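# Move the fork from the paper cup to beside the plate

## Task

Remove the fork from the paper cup and set it down lying flat next to the plate, on the side where the paper cup is, with its tines aimed away from the robot arms; disturb nothing else, and finish with neither gripper touching anything that was moved.

## Robot and tools

Robot: two arms, left_arm and right_arm, each with a parallel two-finger gripper. Scene frame: origin on the table top halfway between the nominal bases, +z up, +x out over the table, left_arm toward +y (these names do not match image left/right). Calibrated bases in the scene frame: left_arm at (+0.007, +0.242, 0), right_arm at (-0.017, -0.367, 0), both turned only about 0.01 rad around z with up = +z. Every hand pose, hand target and wrist-camera pose is given in that arm's own base frame, not the scene frame; fixed cameras and the table use the scene frame. Gripper axes: fingers extend along the gripper's +z and separate along its y. end_effector_position is the point between the pads, roughly 1 cm short of the fingertips.

Row format (shared by execute_actions and move): one flat list of 16 plain numbers covering both arms, even if only one moves. Left arm first: x, y, z in metres, then quaternion qw, qx, qy, qz (w leads), then opening; then the same eight for right_arm. Position and quaternion are absolute targets (a pose) in that arm's base frame, not offsets. Opening is on a scale from -1 (shut) to +1 (fully open, 0.094 m). To hold an arm still, resend its last reported position and quaternion unchanged, plus the opening it should keep; resending a present tool command keeps the gripper as is, while 0 is a real command. Keep orientation by repeating the same quaternion you chose, not the drifted reported one.

execute_actions(actions, cameras): actions is a list of actions; each action is a table of up to 15 rows, one row per 1/30 s step, the last row repeated to fill 15 steps. An empty list just reports state and images. A target more than 0.6 m from the gripper's current position along any of its own axes gets the action refused (for the first action, checked against the latest reported state, refusing the whole call). The result lists end_effector_position at some steps.

move(target, speed, blend, opening_speed, blocking, cameras): straight-line path from each arm's Hand target to the pose in target; target is either one 16-number row or a list of up to 15 rows, sharing at most 10 s. speed: m/s, 0.002 to 2.9, default 0.25 (rotation up to twice that in rad/s); one value or one per target. blend: corner rounding in metres for lists, default 0. opening_speed: rate of change of the commanded opening per second on the -1..1 scale, at least 0.2; use a low value to close gently on fragile items. blocking=false returns after about 0.5 s while the move keeps going; a new move replaces a running one. Paths ignore obstacles and the other arm; grippers lag and may overshoot the speed, especially with the arm nearly straight. Route around an arm's own base rather than past it, or its shoulder posture may flip. A changed opening in a later list target is applied only once everything is at rest there.

The move: line reports how it ended: done (within 10 mm and 2 degrees, at rest), off_target, moving, held, fault, plus limits (paced = the sent pose was clipped; held = steps were withheld). Neither done nor off_target tells you about contact; friction or weight can leave a hand a centimetre or more away in free air.

wait(seconds 0 to 10, cameras): lets time pass with commands held; a running move continues. stop(cameras): brakes a running move. zoom_image(camera, region [x0, y0, x1, y1] in pixels, at most 504x504) magnifies part of a camera's latest image. read_manual(section) only returns licence texts. finished_scene(scene) ends the current scene with its number; it cannot be undone, so call it only once the fork is placed and released.

Cameras: cam_head_left, cam_head_right, cam_high, cam_low, cam_left_wrist, cam_right_wrist, each 672x504. Wrist camera images may lag while the arm moves.

Result lines: each arm's end_effector_position and end_effector_quat_wxyz, Hand target (where the arm is now being sent, possibly short of your command; send the remainder next), Tool commands, Joint positions (last value = finger opening in metres), joint velocities ("within noise" when still), joint torques (include gravity; joints 1 to 3 wrap sign beyond ±28 N m), grip_measured (opening on the -1..1 scale; up to ~2.7 mm wide when empty, reads a bit under the part's width when squeezing) and grip_effort_nm (motor effort, negative closing; not a pad force). The controller limits each step's orientation change to 40 degrees and may reach position before orientation.

Grasping: pressing starts roughly 0.05 below the grip_measured value at first contact (0.11 for small or round parts), with about 50 to 64 N per pad. To release, command an opening clearly above grip_measured.

Avoid: dropping the fork or releasing it while it moves, fast impacts, pressing hard past contact, knocking the cup or plate, anything leaving the table, and any contact or squeeze between the two arms (a gripper closing on the other's fingers counts). The clearance check may block a gripper near the other arm's forearm but not gripper-to-gripper collisions. Camera cables touching objects count as touching. Loose objects may get brief random nudges. Motors heat when holding loads, stretched out, or straining toward unreachable poses: MOTOR HOT appears at 75 °C, at 90 °C an over-temperature fault folds that arm for the rest of the scene, and at 100 °C it collapses.

Each tool is called after "Emit:" as a command line: name --argument value for each argument, lists and objects as JSON in quotes; but a table of rows of numbers goes row by row, as --pt "numbers of a row", without its own name.

## Session

Emit:
execute_actions --actions '[]'

Scene clock: 0.00 s.
left_arm: end_effector_position=(+0.2893, -0.0819, +0.1109) grip_measured=+1.000 grip_effort_nm=n/a end_effector_quat_wxyz=(+0.363, -0.034, +0.921, -0.134) | right_arm: end_effector_position=(+0.3500, +0.0634, +0.2005) grip_measured=+1.000 grip_effort_nm=n/a end_effector_quat_wxyz=(+0.544, +0.000, +0.839, +0.014)
Joint positions: left_arm=[-0.252 1.001 0.538 -0.314 0.045 -0.345 0.094] | right_arm=[0.302 1.03 0.622 -0.027 0.252 0.14 0.094]
Joint velocities: within noise
Joint torques (N m): no reading
Heat: left arm: 31 °C; right arm: 27 °C.
Hand target: left_arm +0.2935, -0.0828, +0.1201; +0.376, -0.033, +0.916, -0.137 | right_arm +0.3521, +0.0636, +0.2126; +0.557, +0.003, +0.830, +0.016
Tool commands: left_gripper/opening=+1.0 right_gripper/opening=+1.0

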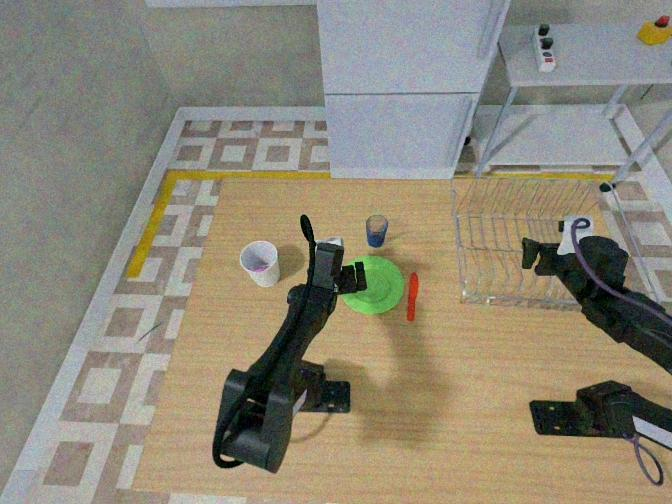

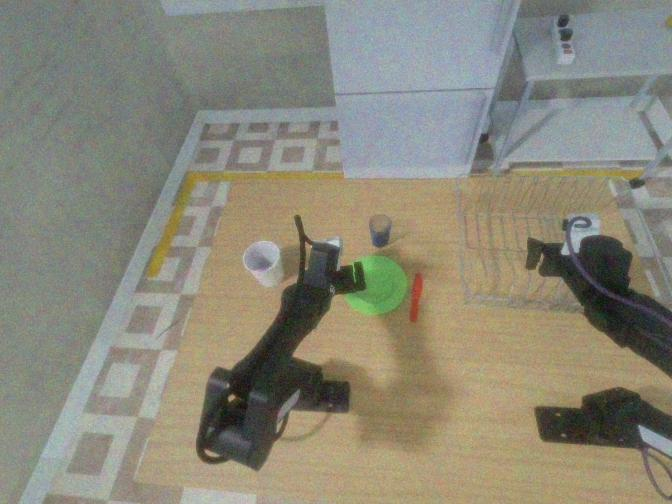

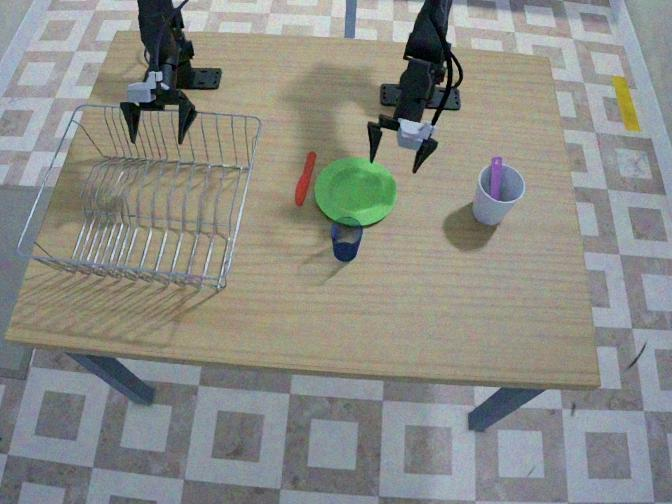

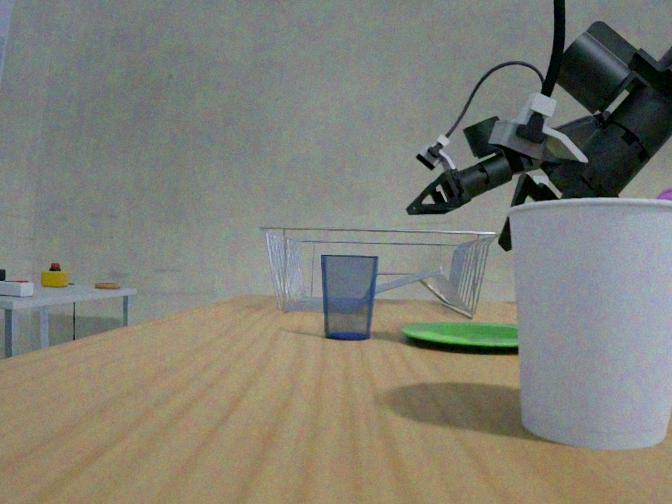

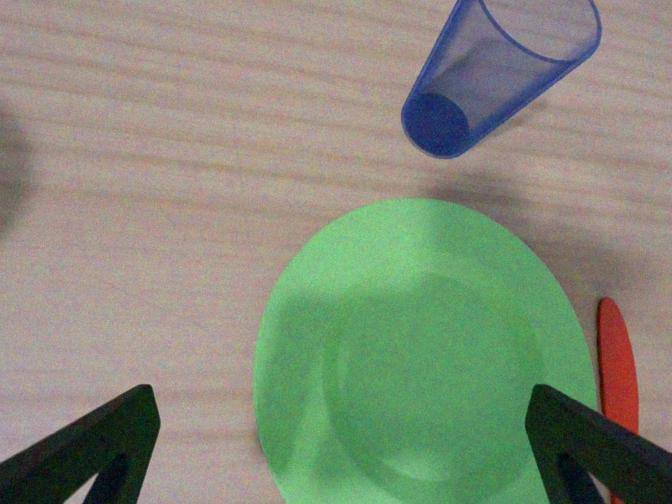

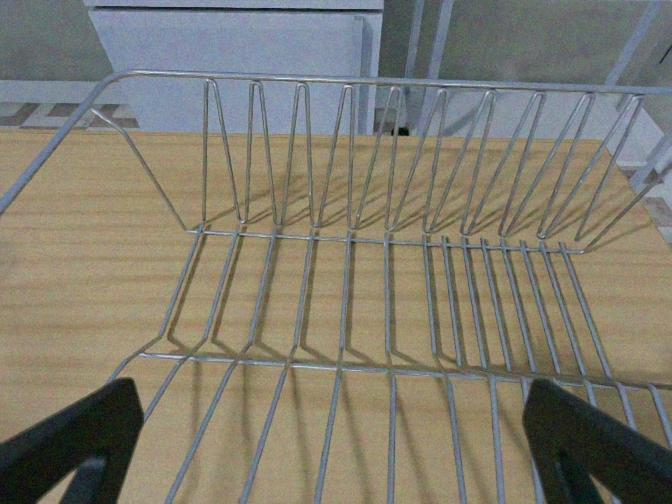

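Emit:
zoom_image --camera "cam_high" --region '[420, 120, 580, 240]'

Emit:
zoom_image --camera "cam_head_left" --region '[200, 210, 360, 330]'

Emit:
zoom_image --camera "cam_low" --region '[472, 150, 672, 300]'

Scaled by 3.150 from the camera's 672x504 image, which has a finer 960x720 frame.

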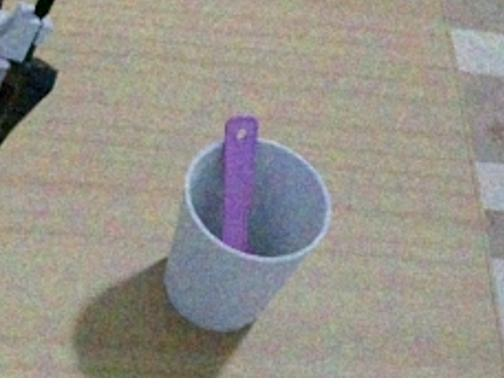

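Scaled by 3.150 from the camera's 672x504 image, which has a finer 960x720 frame.

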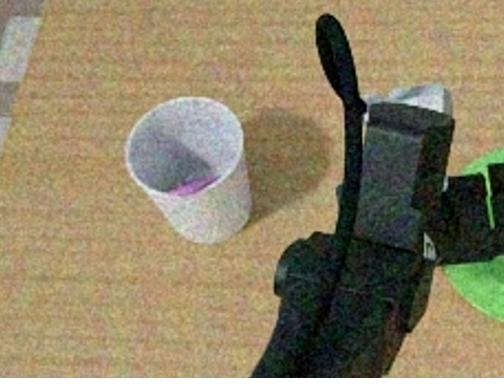

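Scaled by 2.520 from the camera's 672x504 image, which has a finer 960x720 frame.

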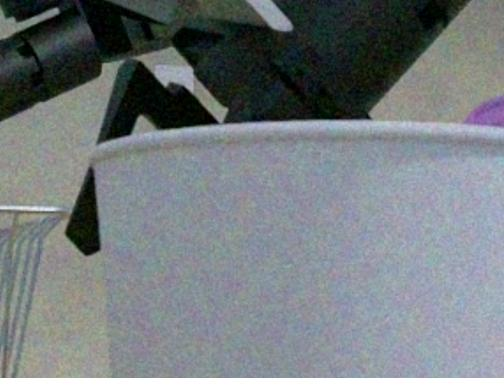

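Emit:
move --target '[0.20, 0.15, 0.24, 0.342, 0, 0.940, 0, 1, 0.35, 0.0634, 0.2005, 0.544, 0, 0.839, 0.014, 1]' --speed 0.2

Scene clock: 47.77 s.
left_arm: end_effector_position=(+0.1970, +0.1501, +0.2292) grip_measured=+1.000 grip_effort_nm=-0.022 end_effector_quat_wxyz=(+0.329, -0.009, +0.944, -0.002) | right_arm: end_effector_position=(+0.3500, +0.0634, +0.2005) grip_measured=+1.000 grip_effort_nm=-0.002 end_effector_quat_wxyz=(+0.544, +0.000, +0.839, +0.014)
Joint positions: left_arm=[1.041 1.127 1.197 -1.259 0.564 0.91 0.094] | right_arm=[0.302 1.03 0.622 -0.027 0.252 0.14 0.094]
Joint velocities: within noise
Joint torques (N m): left_arm=[0.59 -1.98 9.51 0.55 0.44 0.15] | right_arm=[-0.12 -2.39 7.71 2.12 0.08 0.01]
Heat: left arm: 36 °C; right arm: 35 °C.
Hand target: left_arm +0.1999, +0.1499, +0.2399; +0.342, +0.000, +0.940, +0.000 | right_arm +0.3500, +0.0634, +0.2005; +0.544, +0.000, +0.839, +0.014
Off the commanded pose: left_arm 0.011 m, 2 deg | right_arm 0.000 m, 0 deg.
move: off_target (left_arm)
camera_calibration:
cam_left_wrist: T_world_to_cam=[[0.0110164, -0.999849, 0.0134688, 0.144783], [-0.976698, -0.0136465, -0.214184, 0.282152], [0.214335, -0.0107954, -0.9767, 0.27408], [0, 0, 0, 1]] pos_world=[0.215237, 0.151571, 0.326177]

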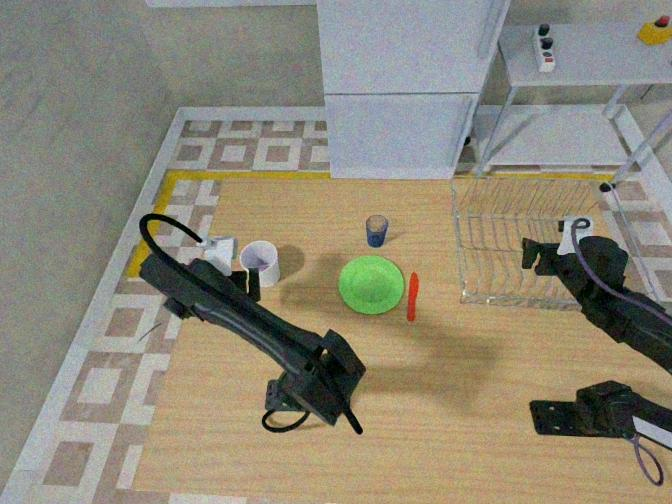

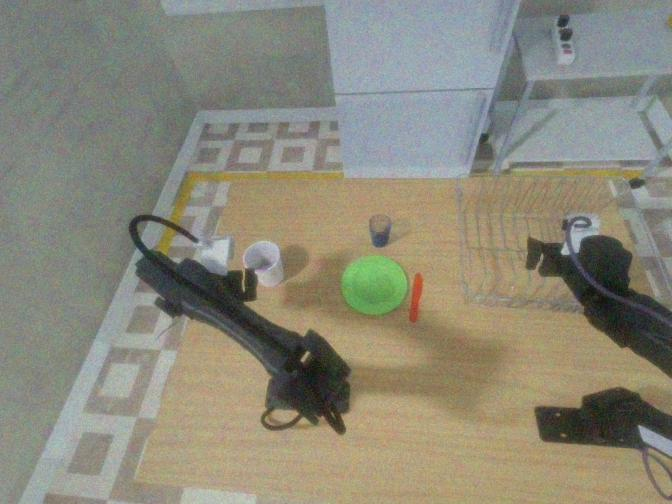

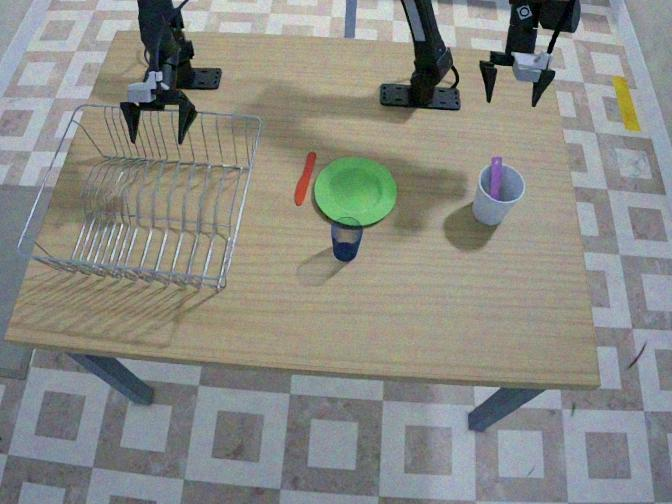

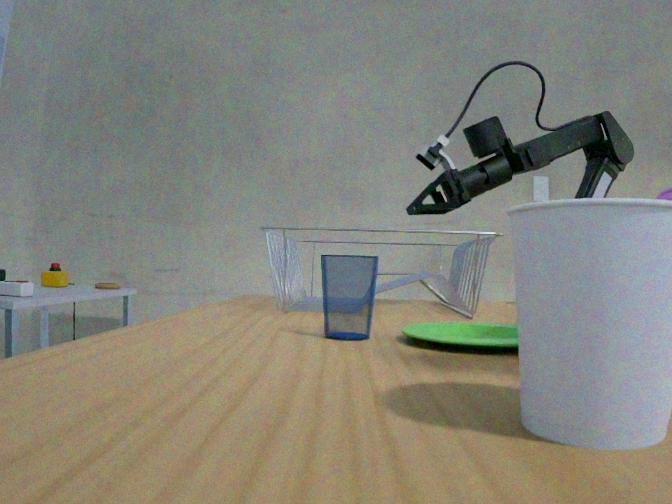

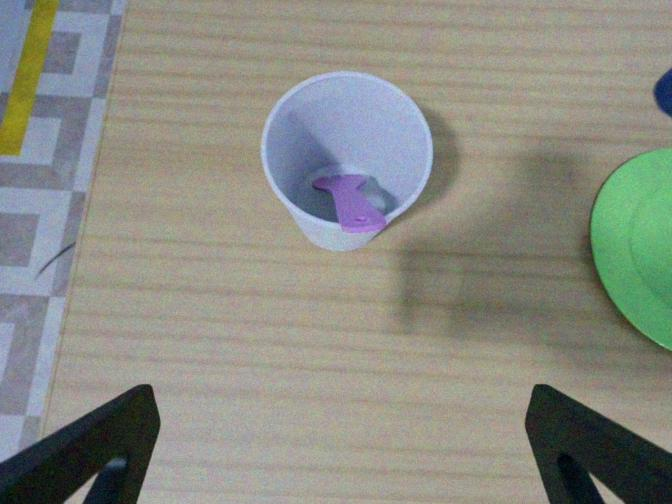

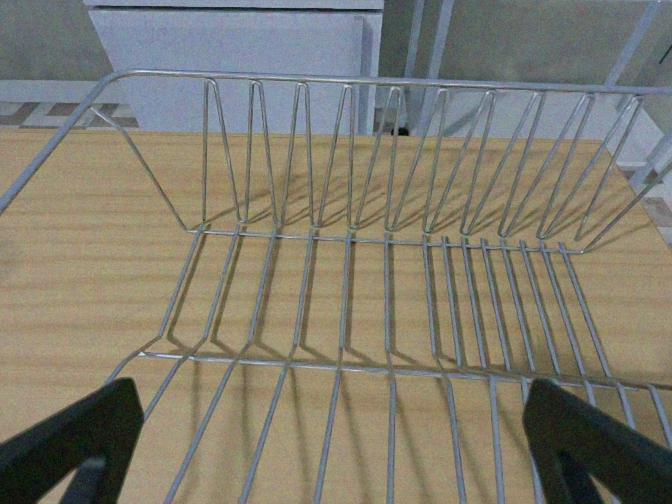

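Emit:
zoom_image --camera "cam_left_wrist" --region '[240, 50, 460, 270]'

Emit:
zoom_image --camera "cam_high" --region '[450, 130, 550, 240]'

Scaled by 2.291 from the camera's 672x504 image, which has a finer 960x720 frame.

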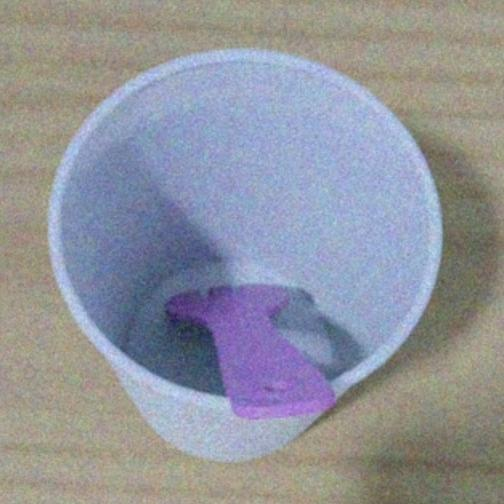

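Scaled by 4.582 from the camera's 672x504 image, which has a finer 960x720 frame.

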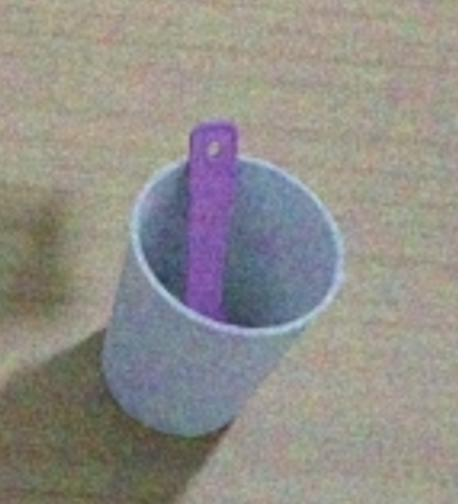

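Emit:
move --target '[0.262, 0.134, 0.22, -0.0435, -0.0698, 0.9966, -0.003, 1, 0.35, 0.0634, 0.2005, 0.544, 0, 0.839, 0.014, 1]' --speed 0.2

Emit:
zoom_image --camera "cam_low" --region '[472, 150, 672, 300]'

Emit:
zoom_image --camera "cam_left_wrist" --region '[200, 150, 500, 450]'

Scene clock: 83.67 s.
left_arm: end_effector_position=(+0.2602, +0.1324, +0.2131) grip_measured=+1.000 grip_effort_nm=-0.032 end_effector_quat_wxyz=(+0.037, -0.065, +0.997, +0.025) | right_arm: end_effector_position=(+0.3500, +0.0634, +0.2005) grip_measured=+1.000 grip_effort_nm=-0.002 end_effector_quat_wxyz=(+0.544, +0.000, +0.839, +0.014)
Joint positions: left_arm=[0.456 1.611 1.685 -1.558 -0.018 0.327 0.094] | right_arm=[0.302 1.03 0.622 -0.027 0.252 0.14 0.094]
Joint velocities: within noise
Joint torques (N m): left_arm=[-0.12 -6.05 8.98 0.07 -0.07 -0.12] | right_arm=[0.05 -2.4 7.71 2.13 0.04 0.02]
Heat: left arm: 34 °C; right arm: 34 °C.
Hand target: left_arm +0.2620, +0.1339, +0.2194; +0.041, -0.068, +0.996, +0.031 | right_arm +0.3500, +0.0634, +0.2005; +0.544, +0.000, +0.839, +0.014
Off the commanded pose: left_arm 0.007 m, 10 deg | right_arm 0.000 m, 0 deg.
joint sent to its limit (left arm) — joint 4 (wrist pitch), lower limit. The joint targets are off in orientation, not in position.
move: off_target (left_arm)
camera_calibration:
cam_left_wrist: T_world_to_cam=[[0.129316, -0.990844, -0.0388093, 0.105781], [-0.92042, -0.134502, 0.367065, 0.21775], [-0.368924, -0.0117464, -0.929385, 0.386435], [0, 0, 0, 1]] pos_world=[0.329308, 0.138639, 0.283324]

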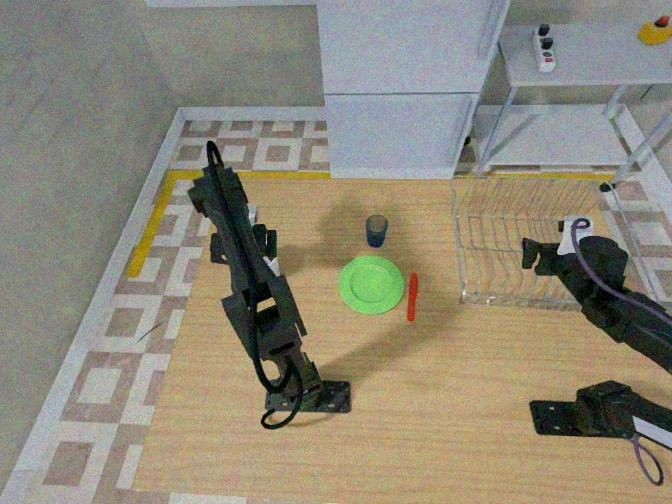

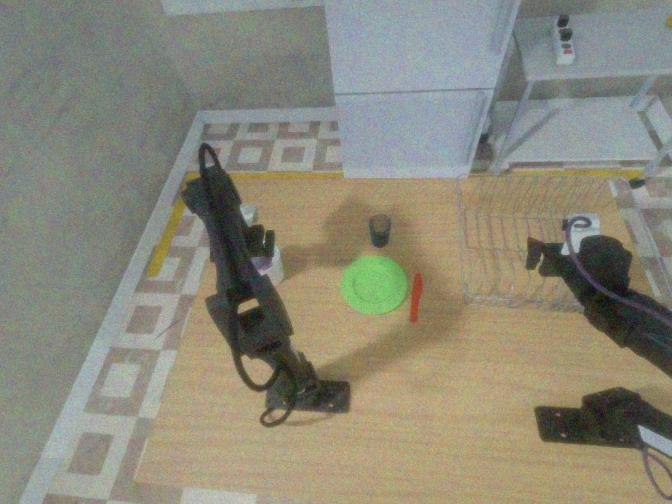

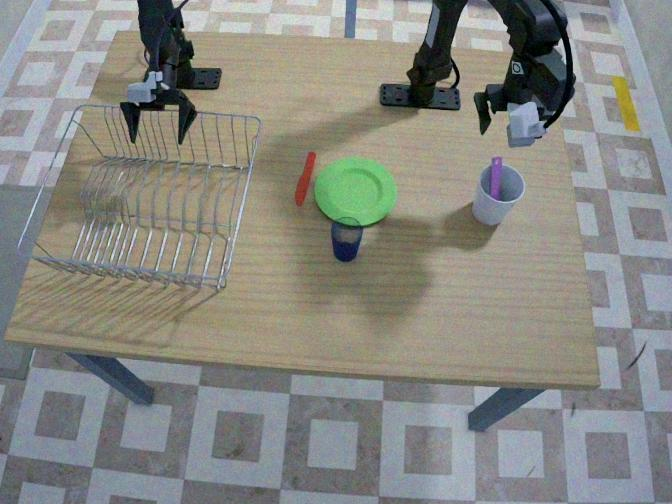

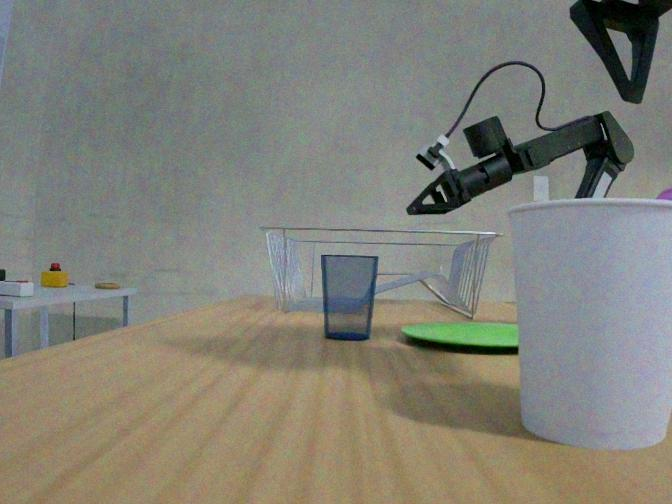

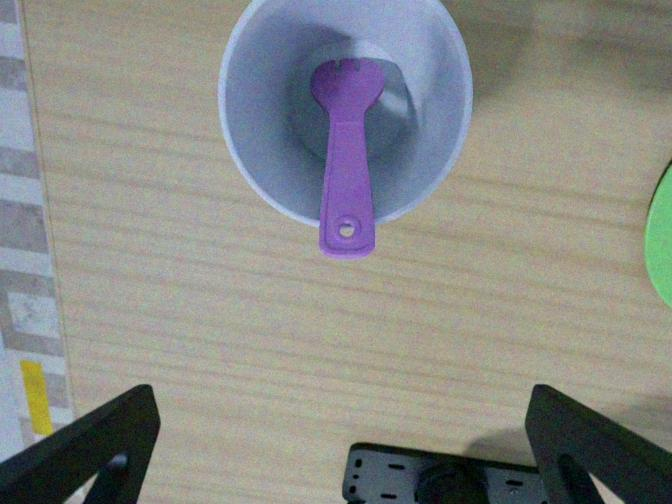

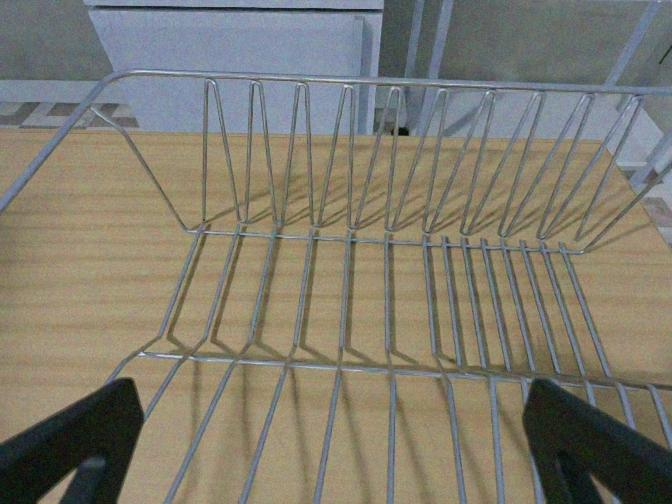

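Scaled by 2.520 from the camera's 672x504 image, which has a finer 960x720 frame.

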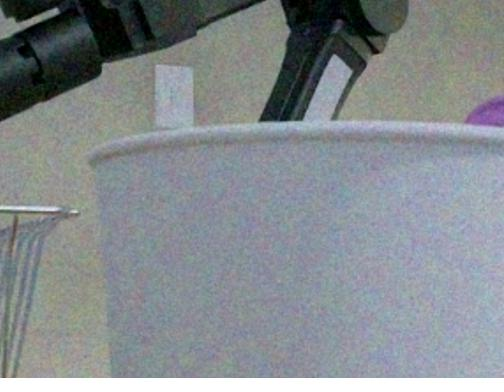

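Scaled by 1.680 from the camera's 672x504 image, which has a finer 960x720 frame.

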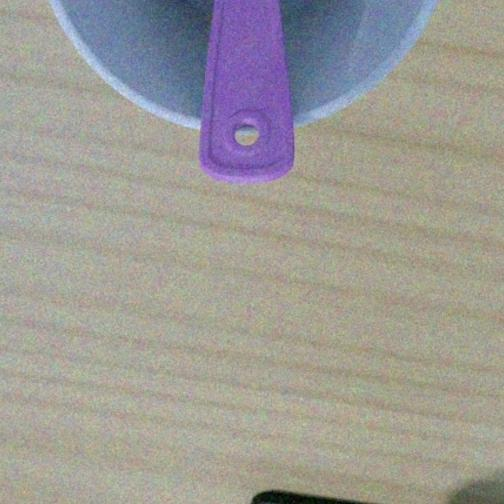

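Emit:
move --target '[0.273, 0.135, 0.172, -0.0435, -0.0698, 0.9966, -0.003, 0.2, 0.35, 0.0634, 0.2005, 0.544, 0, 0.839, 0.014, 1]' --speed 0.15 --cameras '["cam_left_wrist", "cam_high", "cam_low"]'

Emit:
zoom_image --camera "cam_left_wrist" --region '[150, 100, 550, 500]'

Scene clock: 109.67 s.
left_arm: end_effector_position=(+0.2717, +0.1346, +0.1676) grip_measured=+0.203 grip_effort_nm=-0.173 end_effector_quat_wxyz=(-0.040, -0.067, +0.997, -0.006) | right_arm: end_effector_position=(+0.3500, +0.0634, +0.2005) grip_measured=+1.000 grip_effort_nm=-0.002 end_effector_quat_wxyz=(+0.544, +0.000, +0.839, +0.014)
Joint positions: left_arm=[0.446 1.775 1.687 -1.561 -0.019 0.311 0.057] | right_arm=[0.302 1.03 0.622 -0.027 0.252 0.14 0.094]
Joint velocities: within noise
Joint torques (N m): left_arm=[-0.2 -7.97 7.56 -0.26 -0.09 -0.09] | right_arm=[-0.21 -2.28 7.57 2.18 0.06 0.01]
Heat: left arm: 34 °C; right arm: 34 °C.
Hand target: left_arm +0.2729, +0.1350, +0.1717; -0.039, -0.070, +0.997, -0.001 | right_arm +0.3500, +0.0634, +0.2005; +0.544, +0.000, +0.839, +0.014
Off the commanded pose: left_arm 0.005 m, 1 deg | right_arm 0.000 m, 0 deg.
joint sent to its limit (left arm) — joint 4 (wrist pitch), lower limit. The joint targets still meet the commanded pose.
move: done
camera_calibration:
cam_left_wrist: T_world_to_cam=[[0.133362, -0.990991, 0.0123181, 0.0951198], [-0.853881, -0.108584, 0.509016, 0.199925], [-0.503093, -0.0784018, -0.860669, 0.38245], [0, 0, 0, 1]] pos_world=[0.350435, 0.145956, 0.226226]
Images, in order (width x height): cam_high 672x504, cam_low 672x504, cam_left_wrist 672x504.

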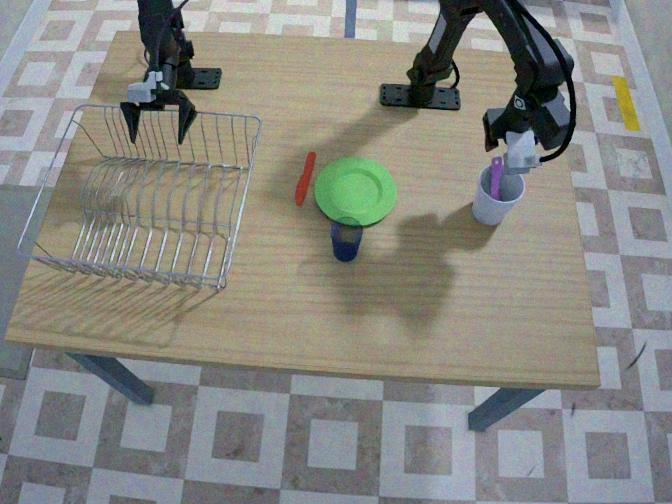

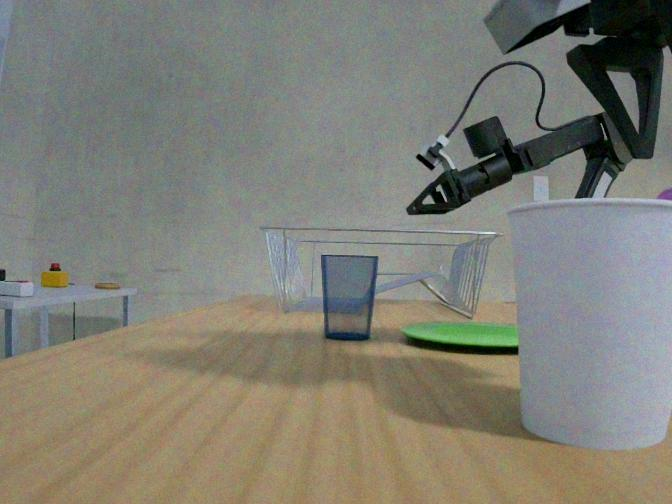

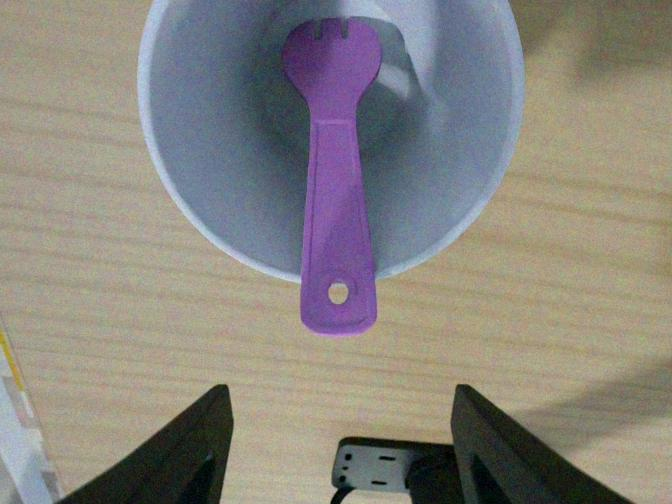

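Scaled by 1.260 from the camera's 672x504 image, which has a finer 960x720 frame.

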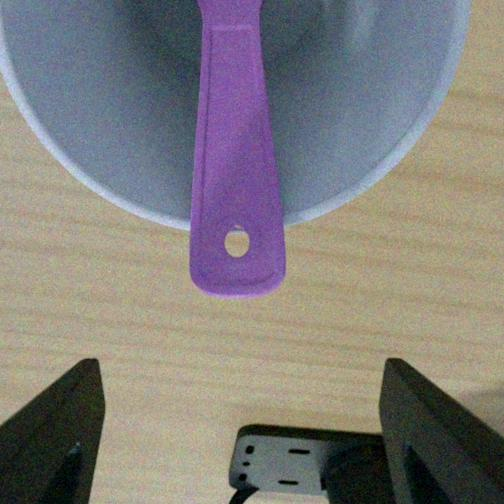

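Emit:
move --target '[0.273, 0.135, 0.135, -0.0435, -0.0698, 0.9966, -0.003, 0.2, 0.35, 0.0634, 0.2005, 0.544, 0, 0.839, 0.014, 1]' --speed 0.1 --cameras '["cam_left_wrist", "cam_high", "cam_low"]'

Emit:
zoom_image --camera "cam_low" --region '[472, 50, 672, 250]'

Scene clock: 117.83 s.
left_arm: end_effector_position=(+0.2693, +0.1335, +0.1360) grip_measured=+0.203 grip_effort_nm=-0.173 end_effector_quat_wxyz=(-0.050, -0.067, +0.996, -0.010) | right_arm: end_effector_position=(+0.3500, +0.0634, +0.2005) grip_measured=+1.000 grip_effort_nm=-0.002 end_effector_quat_wxyz=(+0.544, +0.000, +0.839, +0.014)
Joint positions: left_arm=[0.446 1.775 1.559 -1.455 -0.019 0.31 0.057] | right_arm=[0.302 1.03 0.622 -0.027 0.252 0.14 0.094]
Joint velocities: within noise
Joint torques (N m): left_arm=[-0.18 -8.2 5.6 0.07 -0.09 -0.09] | right_arm=[-0.08 -2.14 7.73 2.13 0.06 0.02]
Heat: left arm: 34 °C; right arm: 34 °C.
Hand target: left_arm +0.2729, +0.1349, +0.1350; -0.044, -0.070, +0.997, -0.003 | right_arm +0.3500, +0.0634, +0.2005; +0.544, +0.000, +0.839, +0.014
Off the commanded pose: left_arm 0.004 m, 1 deg | right_arm 0.000 m, 0 deg.
move: done
camera_calibration:
cam_left_wrist: T_world_to_cam=[[0.134426, -0.990739, 0.0191031, 0.0933934], [-0.843466, -0.104283, 0.526963, 0.207986], [-0.520091, -0.0869504, -0.849674, 0.358135], [0, 0, 0, 1]] pos_world=[0.349137, 0.145358, 0.192913]
Images, in order (width x height): cam_high 672x504, cam_low 672x504, cam_left_wrist 672x504.

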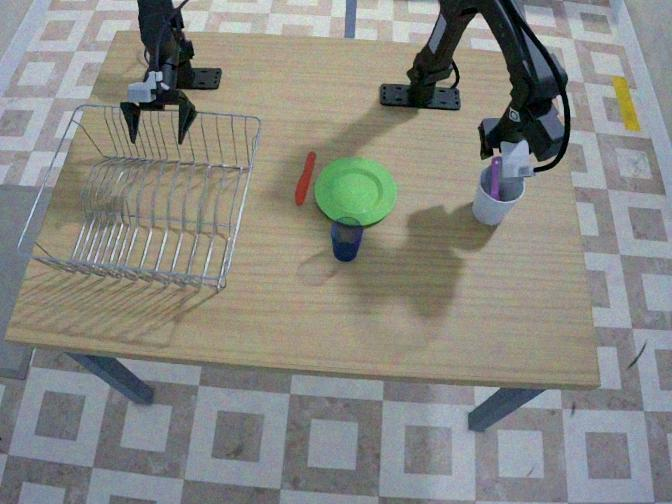

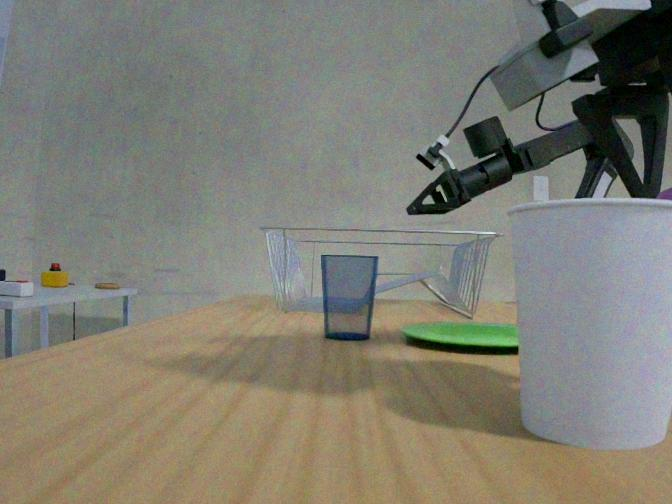

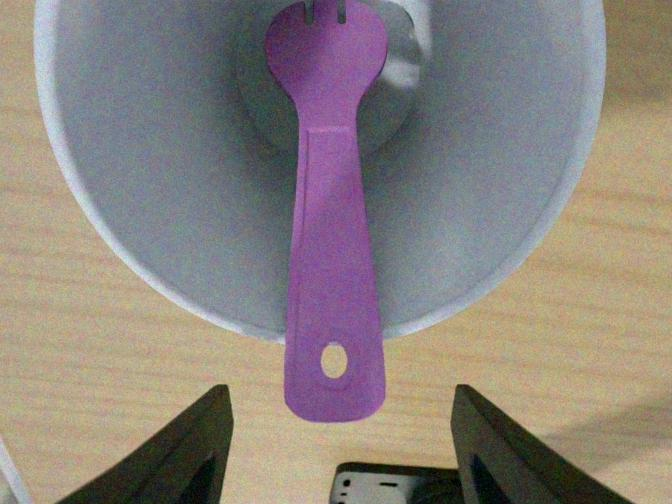

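Scaled by 2.520 from the camera's 672x504 image, which has a finer 960x720 frame.

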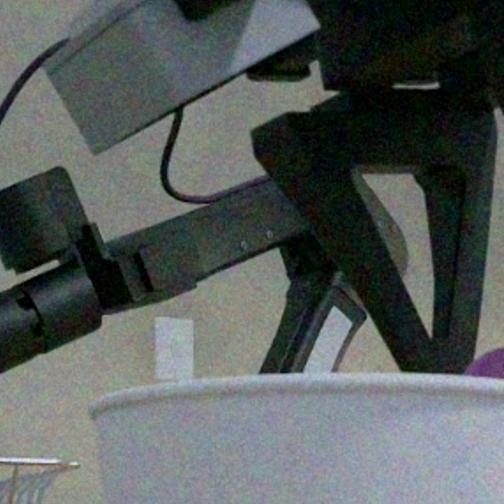

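Emit:
move --pt "0.273 0.135 0.130 -0.0435 -0.0698 0.9966 -0.003 0.2 0.35 0.0634 0.2005 0.544 0 0.839 0.014 1" --speed 0.1 --cameras '["cam_left_wrist", "cam_low"]'

Emit:
zoom_image --camera "cam_low" --region '[572, 100, 672, 250]'

Scene clock: 129.47 s.
left_arm: end_effector_position=(+0.2696, +0.1336, +0.1313) grip_measured=+0.203 grip_effort_nm=-0.168 end_effector_quat_wxyz=(-0.050, -0.067, +0.996, -0.010) | right_arm: end_effector_position=(+0.3500, +0.0634, +0.2005) grip_measured=+1.000 grip_effort_nm=-0.007 end_effector_quat_wxyz=(+0.544, +0.000, +0.839, +0.014)
Joint positions: left_arm=[0.446 1.775 1.54 -1.435 -0.019 0.31 0.057] | right_arm=[0.302 1.03 0.622 -0.027 0.252 0.14 0.094]
Joint velocities: left_arm=[within noise] | right_arm=[-0.007 0.002 0.007 0.037 0.022 -0.154 0]
Joint torques (N m): left_arm=[-0.18 -8.23 5.5 0.05 -0.1 -0.09] | right_arm=[-0.09 -2.36 7.5 2.14 0.1 0.03]
Heat: left arm: 34 °C; right arm: 34 °C.
Hand target: left_arm +0.2730, +0.1350, +0.1300; -0.044, -0.070, +0.997, -0.003 | right_arm +0.3500, +0.0634, +0.2005; +0.544, +0.000, +0.839, +0.014
Off the commanded pose: left_arm 0.004 m, 1 deg | right_arm 0.000 m, 0 deg.
move: done
camera_calibration:
cam_left_wrist: T_world_to_cam=[[0.134786, -0.990699, 0.0186818, 0.093589], [-0.843947, -0.1049, 0.526069, 0.211162], [-0.519216, -0.086673, -0.850237, 0.354076], [0, 0, 0, 1]] pos_world=[0.349437, 0.145558, 0.188214]
Images, in order (width x height): cam_low 672x504, cam_left_wrist 672x504.

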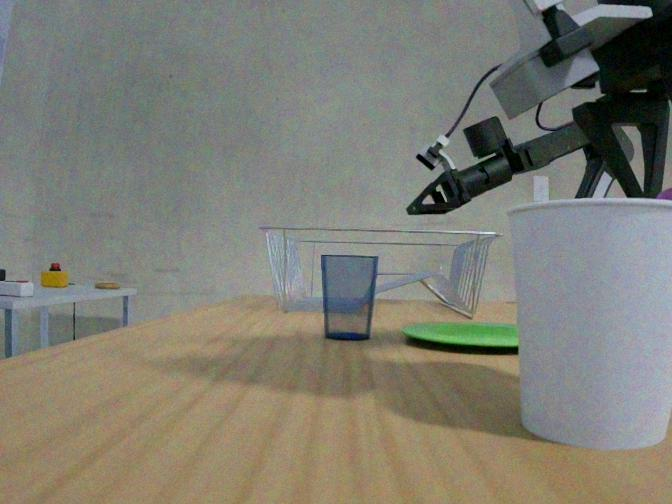

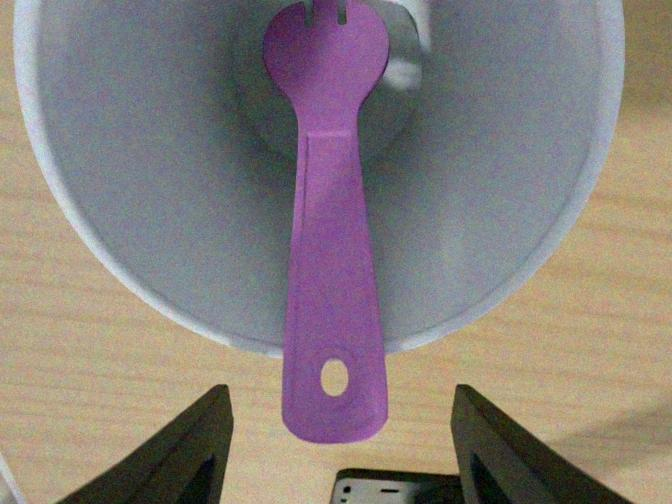

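Scaled by 3.360 from the camera's 672x504 image, which has a finer 960x720 frame.

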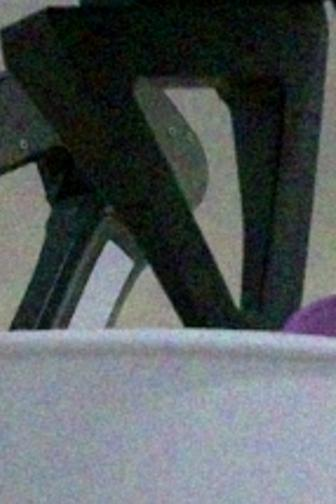

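Emit:
move --target '[0.273, 0.135, 0.130, -0.0435, -0.0698, 0.9966, -0.003, -0.7, 0.35, 0.0634, 0.2005, 0.544, 0, 0.839, 0.014, 1]' --opening_speed 0.6 --cameras '["cam_left_wrist", "cam_low"]'

Emit:
zoom_image --camera "cam_left_wrist" --region '[200, 250, 480, 500]'

Scene clock: 151.73 s.
left_arm: end_effector_position=(+0.2699, +0.1338, +0.1312) grip_measured=-0.549 grip_effort_nm=-1.048 end_effector_quat_wxyz=(-0.049, -0.068, +0.996, -0.009) | right_arm: end_effector_position=(+0.3500, +0.0634, +0.2005) grip_measured=+1.000 grip_effort_nm=-0.007 end_effector_quat_wxyz=(+0.544, +0.000, +0.839, +0.014)
Joint positions: left_arm=[0.446 1.775 1.54 -1.434 -0.019 0.309 0.021] | right_arm=[0.302 1.03 0.622 -0.027 0.252 0.14 0.094]
Joint velocities: within noise
Joint torques (N m): left_arm=[-0.17 -8.24 5.48 0.07 -0.1 -0.08] | right_arm=[0.18 -2.36 7.65 2.15 0.11 -0.01]
Heat: left arm: 33 °C; right arm: 34 °C.
Hand target: left_arm +0.2730, +0.1350, +0.1300; -0.044, -0.070, +0.997, -0.003 | right_arm +0.3500, +0.0634, +0.2005; +0.544, +0.000, +0.839, +0.014
Off the commanded pose: left_arm 0.004 m, 1 deg | right_arm 0.000 m, 0 deg.
move: done
camera_calibration:
cam_left_wrist: T_world_to_cam=[[0.135134, -0.990659, 0.018268, 0.0936232], [-0.844429, -0.105503, 0.525174, 0.211629], [-0.518341, -0.086395, -0.850799, 0.353981], [0, 0, 0, 1]] pos_world=[0.349537, 0.145658, 0.188314]
Images, in order (width x height): cam_low 672x504, cam_left_wrist 672x504.

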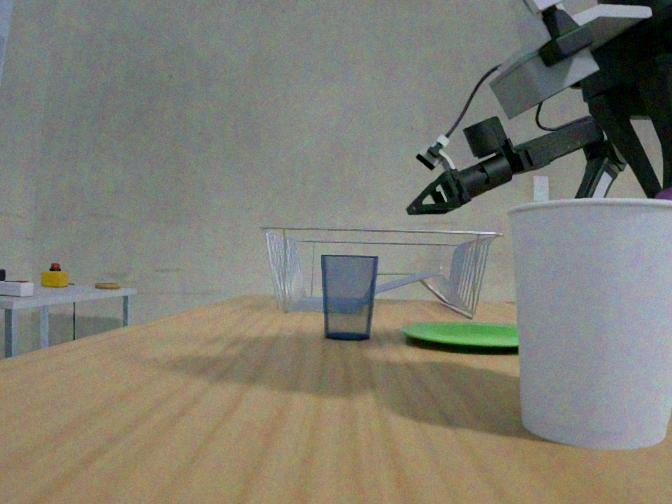

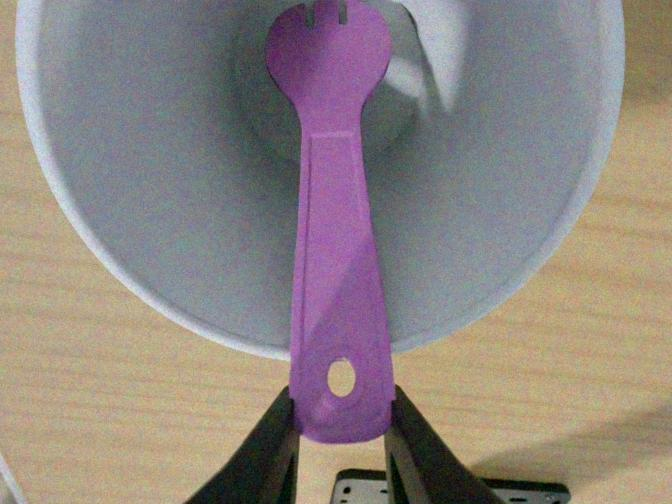

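Scaled by 1.800 from the camera's 672x504 image, which has a finer 960x720 frame.

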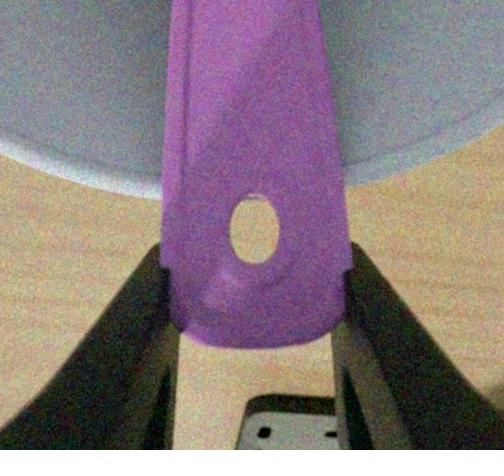

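Emit:
move --pt "0.271 0.134 0.20 -0.0435 -0.0698 0.9966 -0.003 -0.7 0.35 0.0634 0.2005 0.544 0 0.839 0.014 1" --pt "0.271 0.134 0.28 0.0435 -0.0697 0.9966 0.003 -0.7 0.35 0.0634 0.2005 0.544 0 0.839 0.014 1" --speed 0.15 --blend 0.03 --cameras '["cam_head_left", "cam_left_wrist", "cam_high", "cam_low"]'

Scene clock: 175.53 s.
left_arm: end_effector_position=(+0.2732, +0.1356, +0.2679) grip_measured=-0.549 grip_effort_nm=-1.057 end_effector_quat_wxyz=(+0.133, -0.073, +0.987, +0.047) | right_arm: end_effector_position=(+0.3500, +0.0634, +0.2005) grip_measured=+1.000 grip_effort_nm=0.007 end_effector_quat_wxyz=(+0.544, +0.000, +0.839, +0.014)
Joint positions: left_arm=[0.467 1.556 1.829 -1.561 0.016 0.316 0.021] | right_arm=[0.302 1.03 0.622 -0.027 0.252 0.14 0.094]
Joint velocities: within noise
Joint torques (N m): left_arm=[0.59 -7.62 8.23 0.43 0.07 0.11] | right_arm=[-0.02 -2.48 7.61 2.16 0.07 0.02]
Heat: left arm: 33 °C; right arm: 35 °C.
Hand target: left_arm +0.2709, +0.1339, +0.2791; +0.149, -0.070, +0.985, +0.048 | right_arm +0.3500, +0.0634, +0.2005; +0.544, +0.000, +0.839, +0.014
Off the commanded pose: left_arm 0.012 m, 12 deg | right_arm 0.000 m, 0 deg.
joint sent to its limit (left arm) — joint 4 (wrist pitch), lower limit. The joint targets are off in orientation, not in position.
move: off_target (left_arm)
camera_calibration:
cam_left_wrist: T_world_to_cam=[[0.154603, -0.98572, -0.0667452, 0.109276], [-0.970222, -0.164227, 0.178043, 0.278291], [-0.186461, 0.0372318, -0.981757, 0.399793], [0, 0, 0, 1]] pos_world=[0.327656, 0.138534, 0.350245]
Images, in order (width x height): cam_head_left 672x504, cam_high 672x504, cam_low 672x504, cam_left_wrist 672x504.

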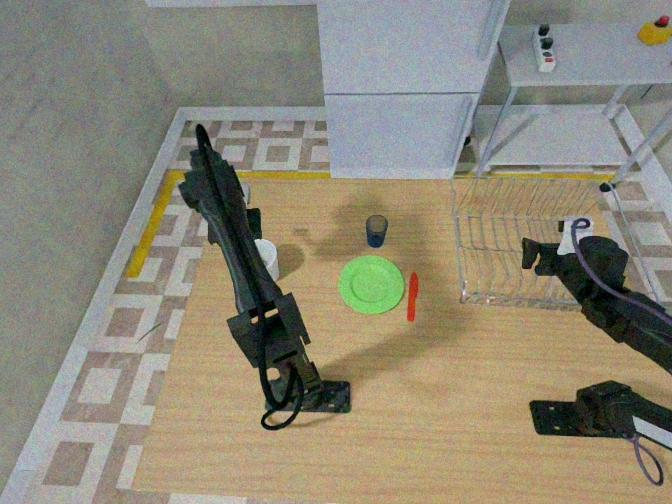

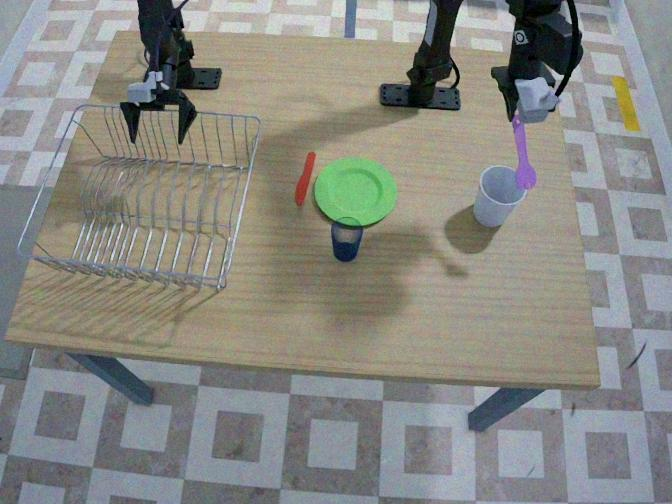

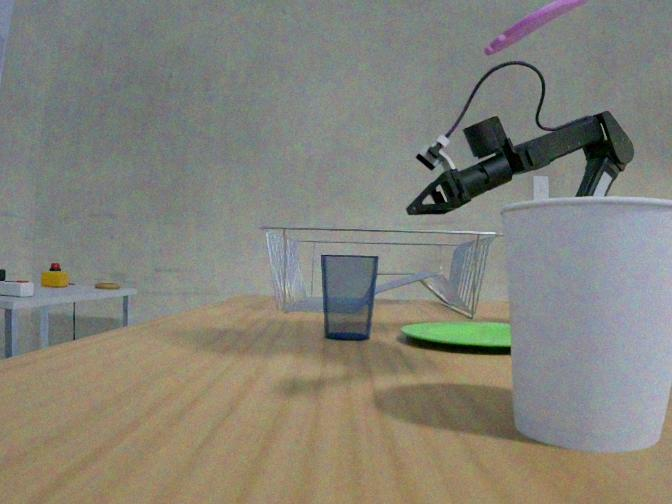

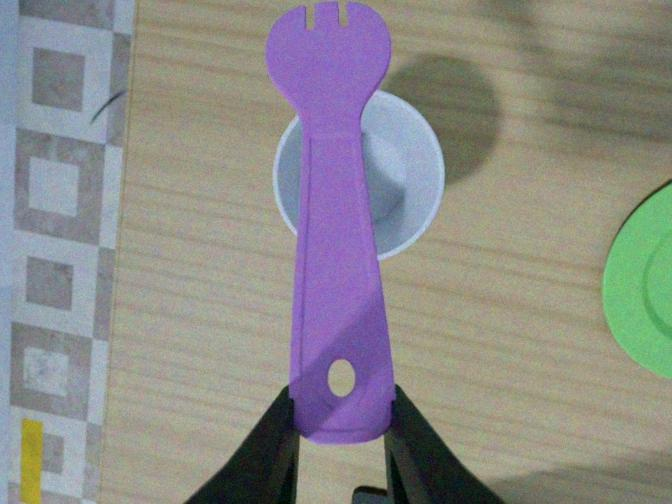

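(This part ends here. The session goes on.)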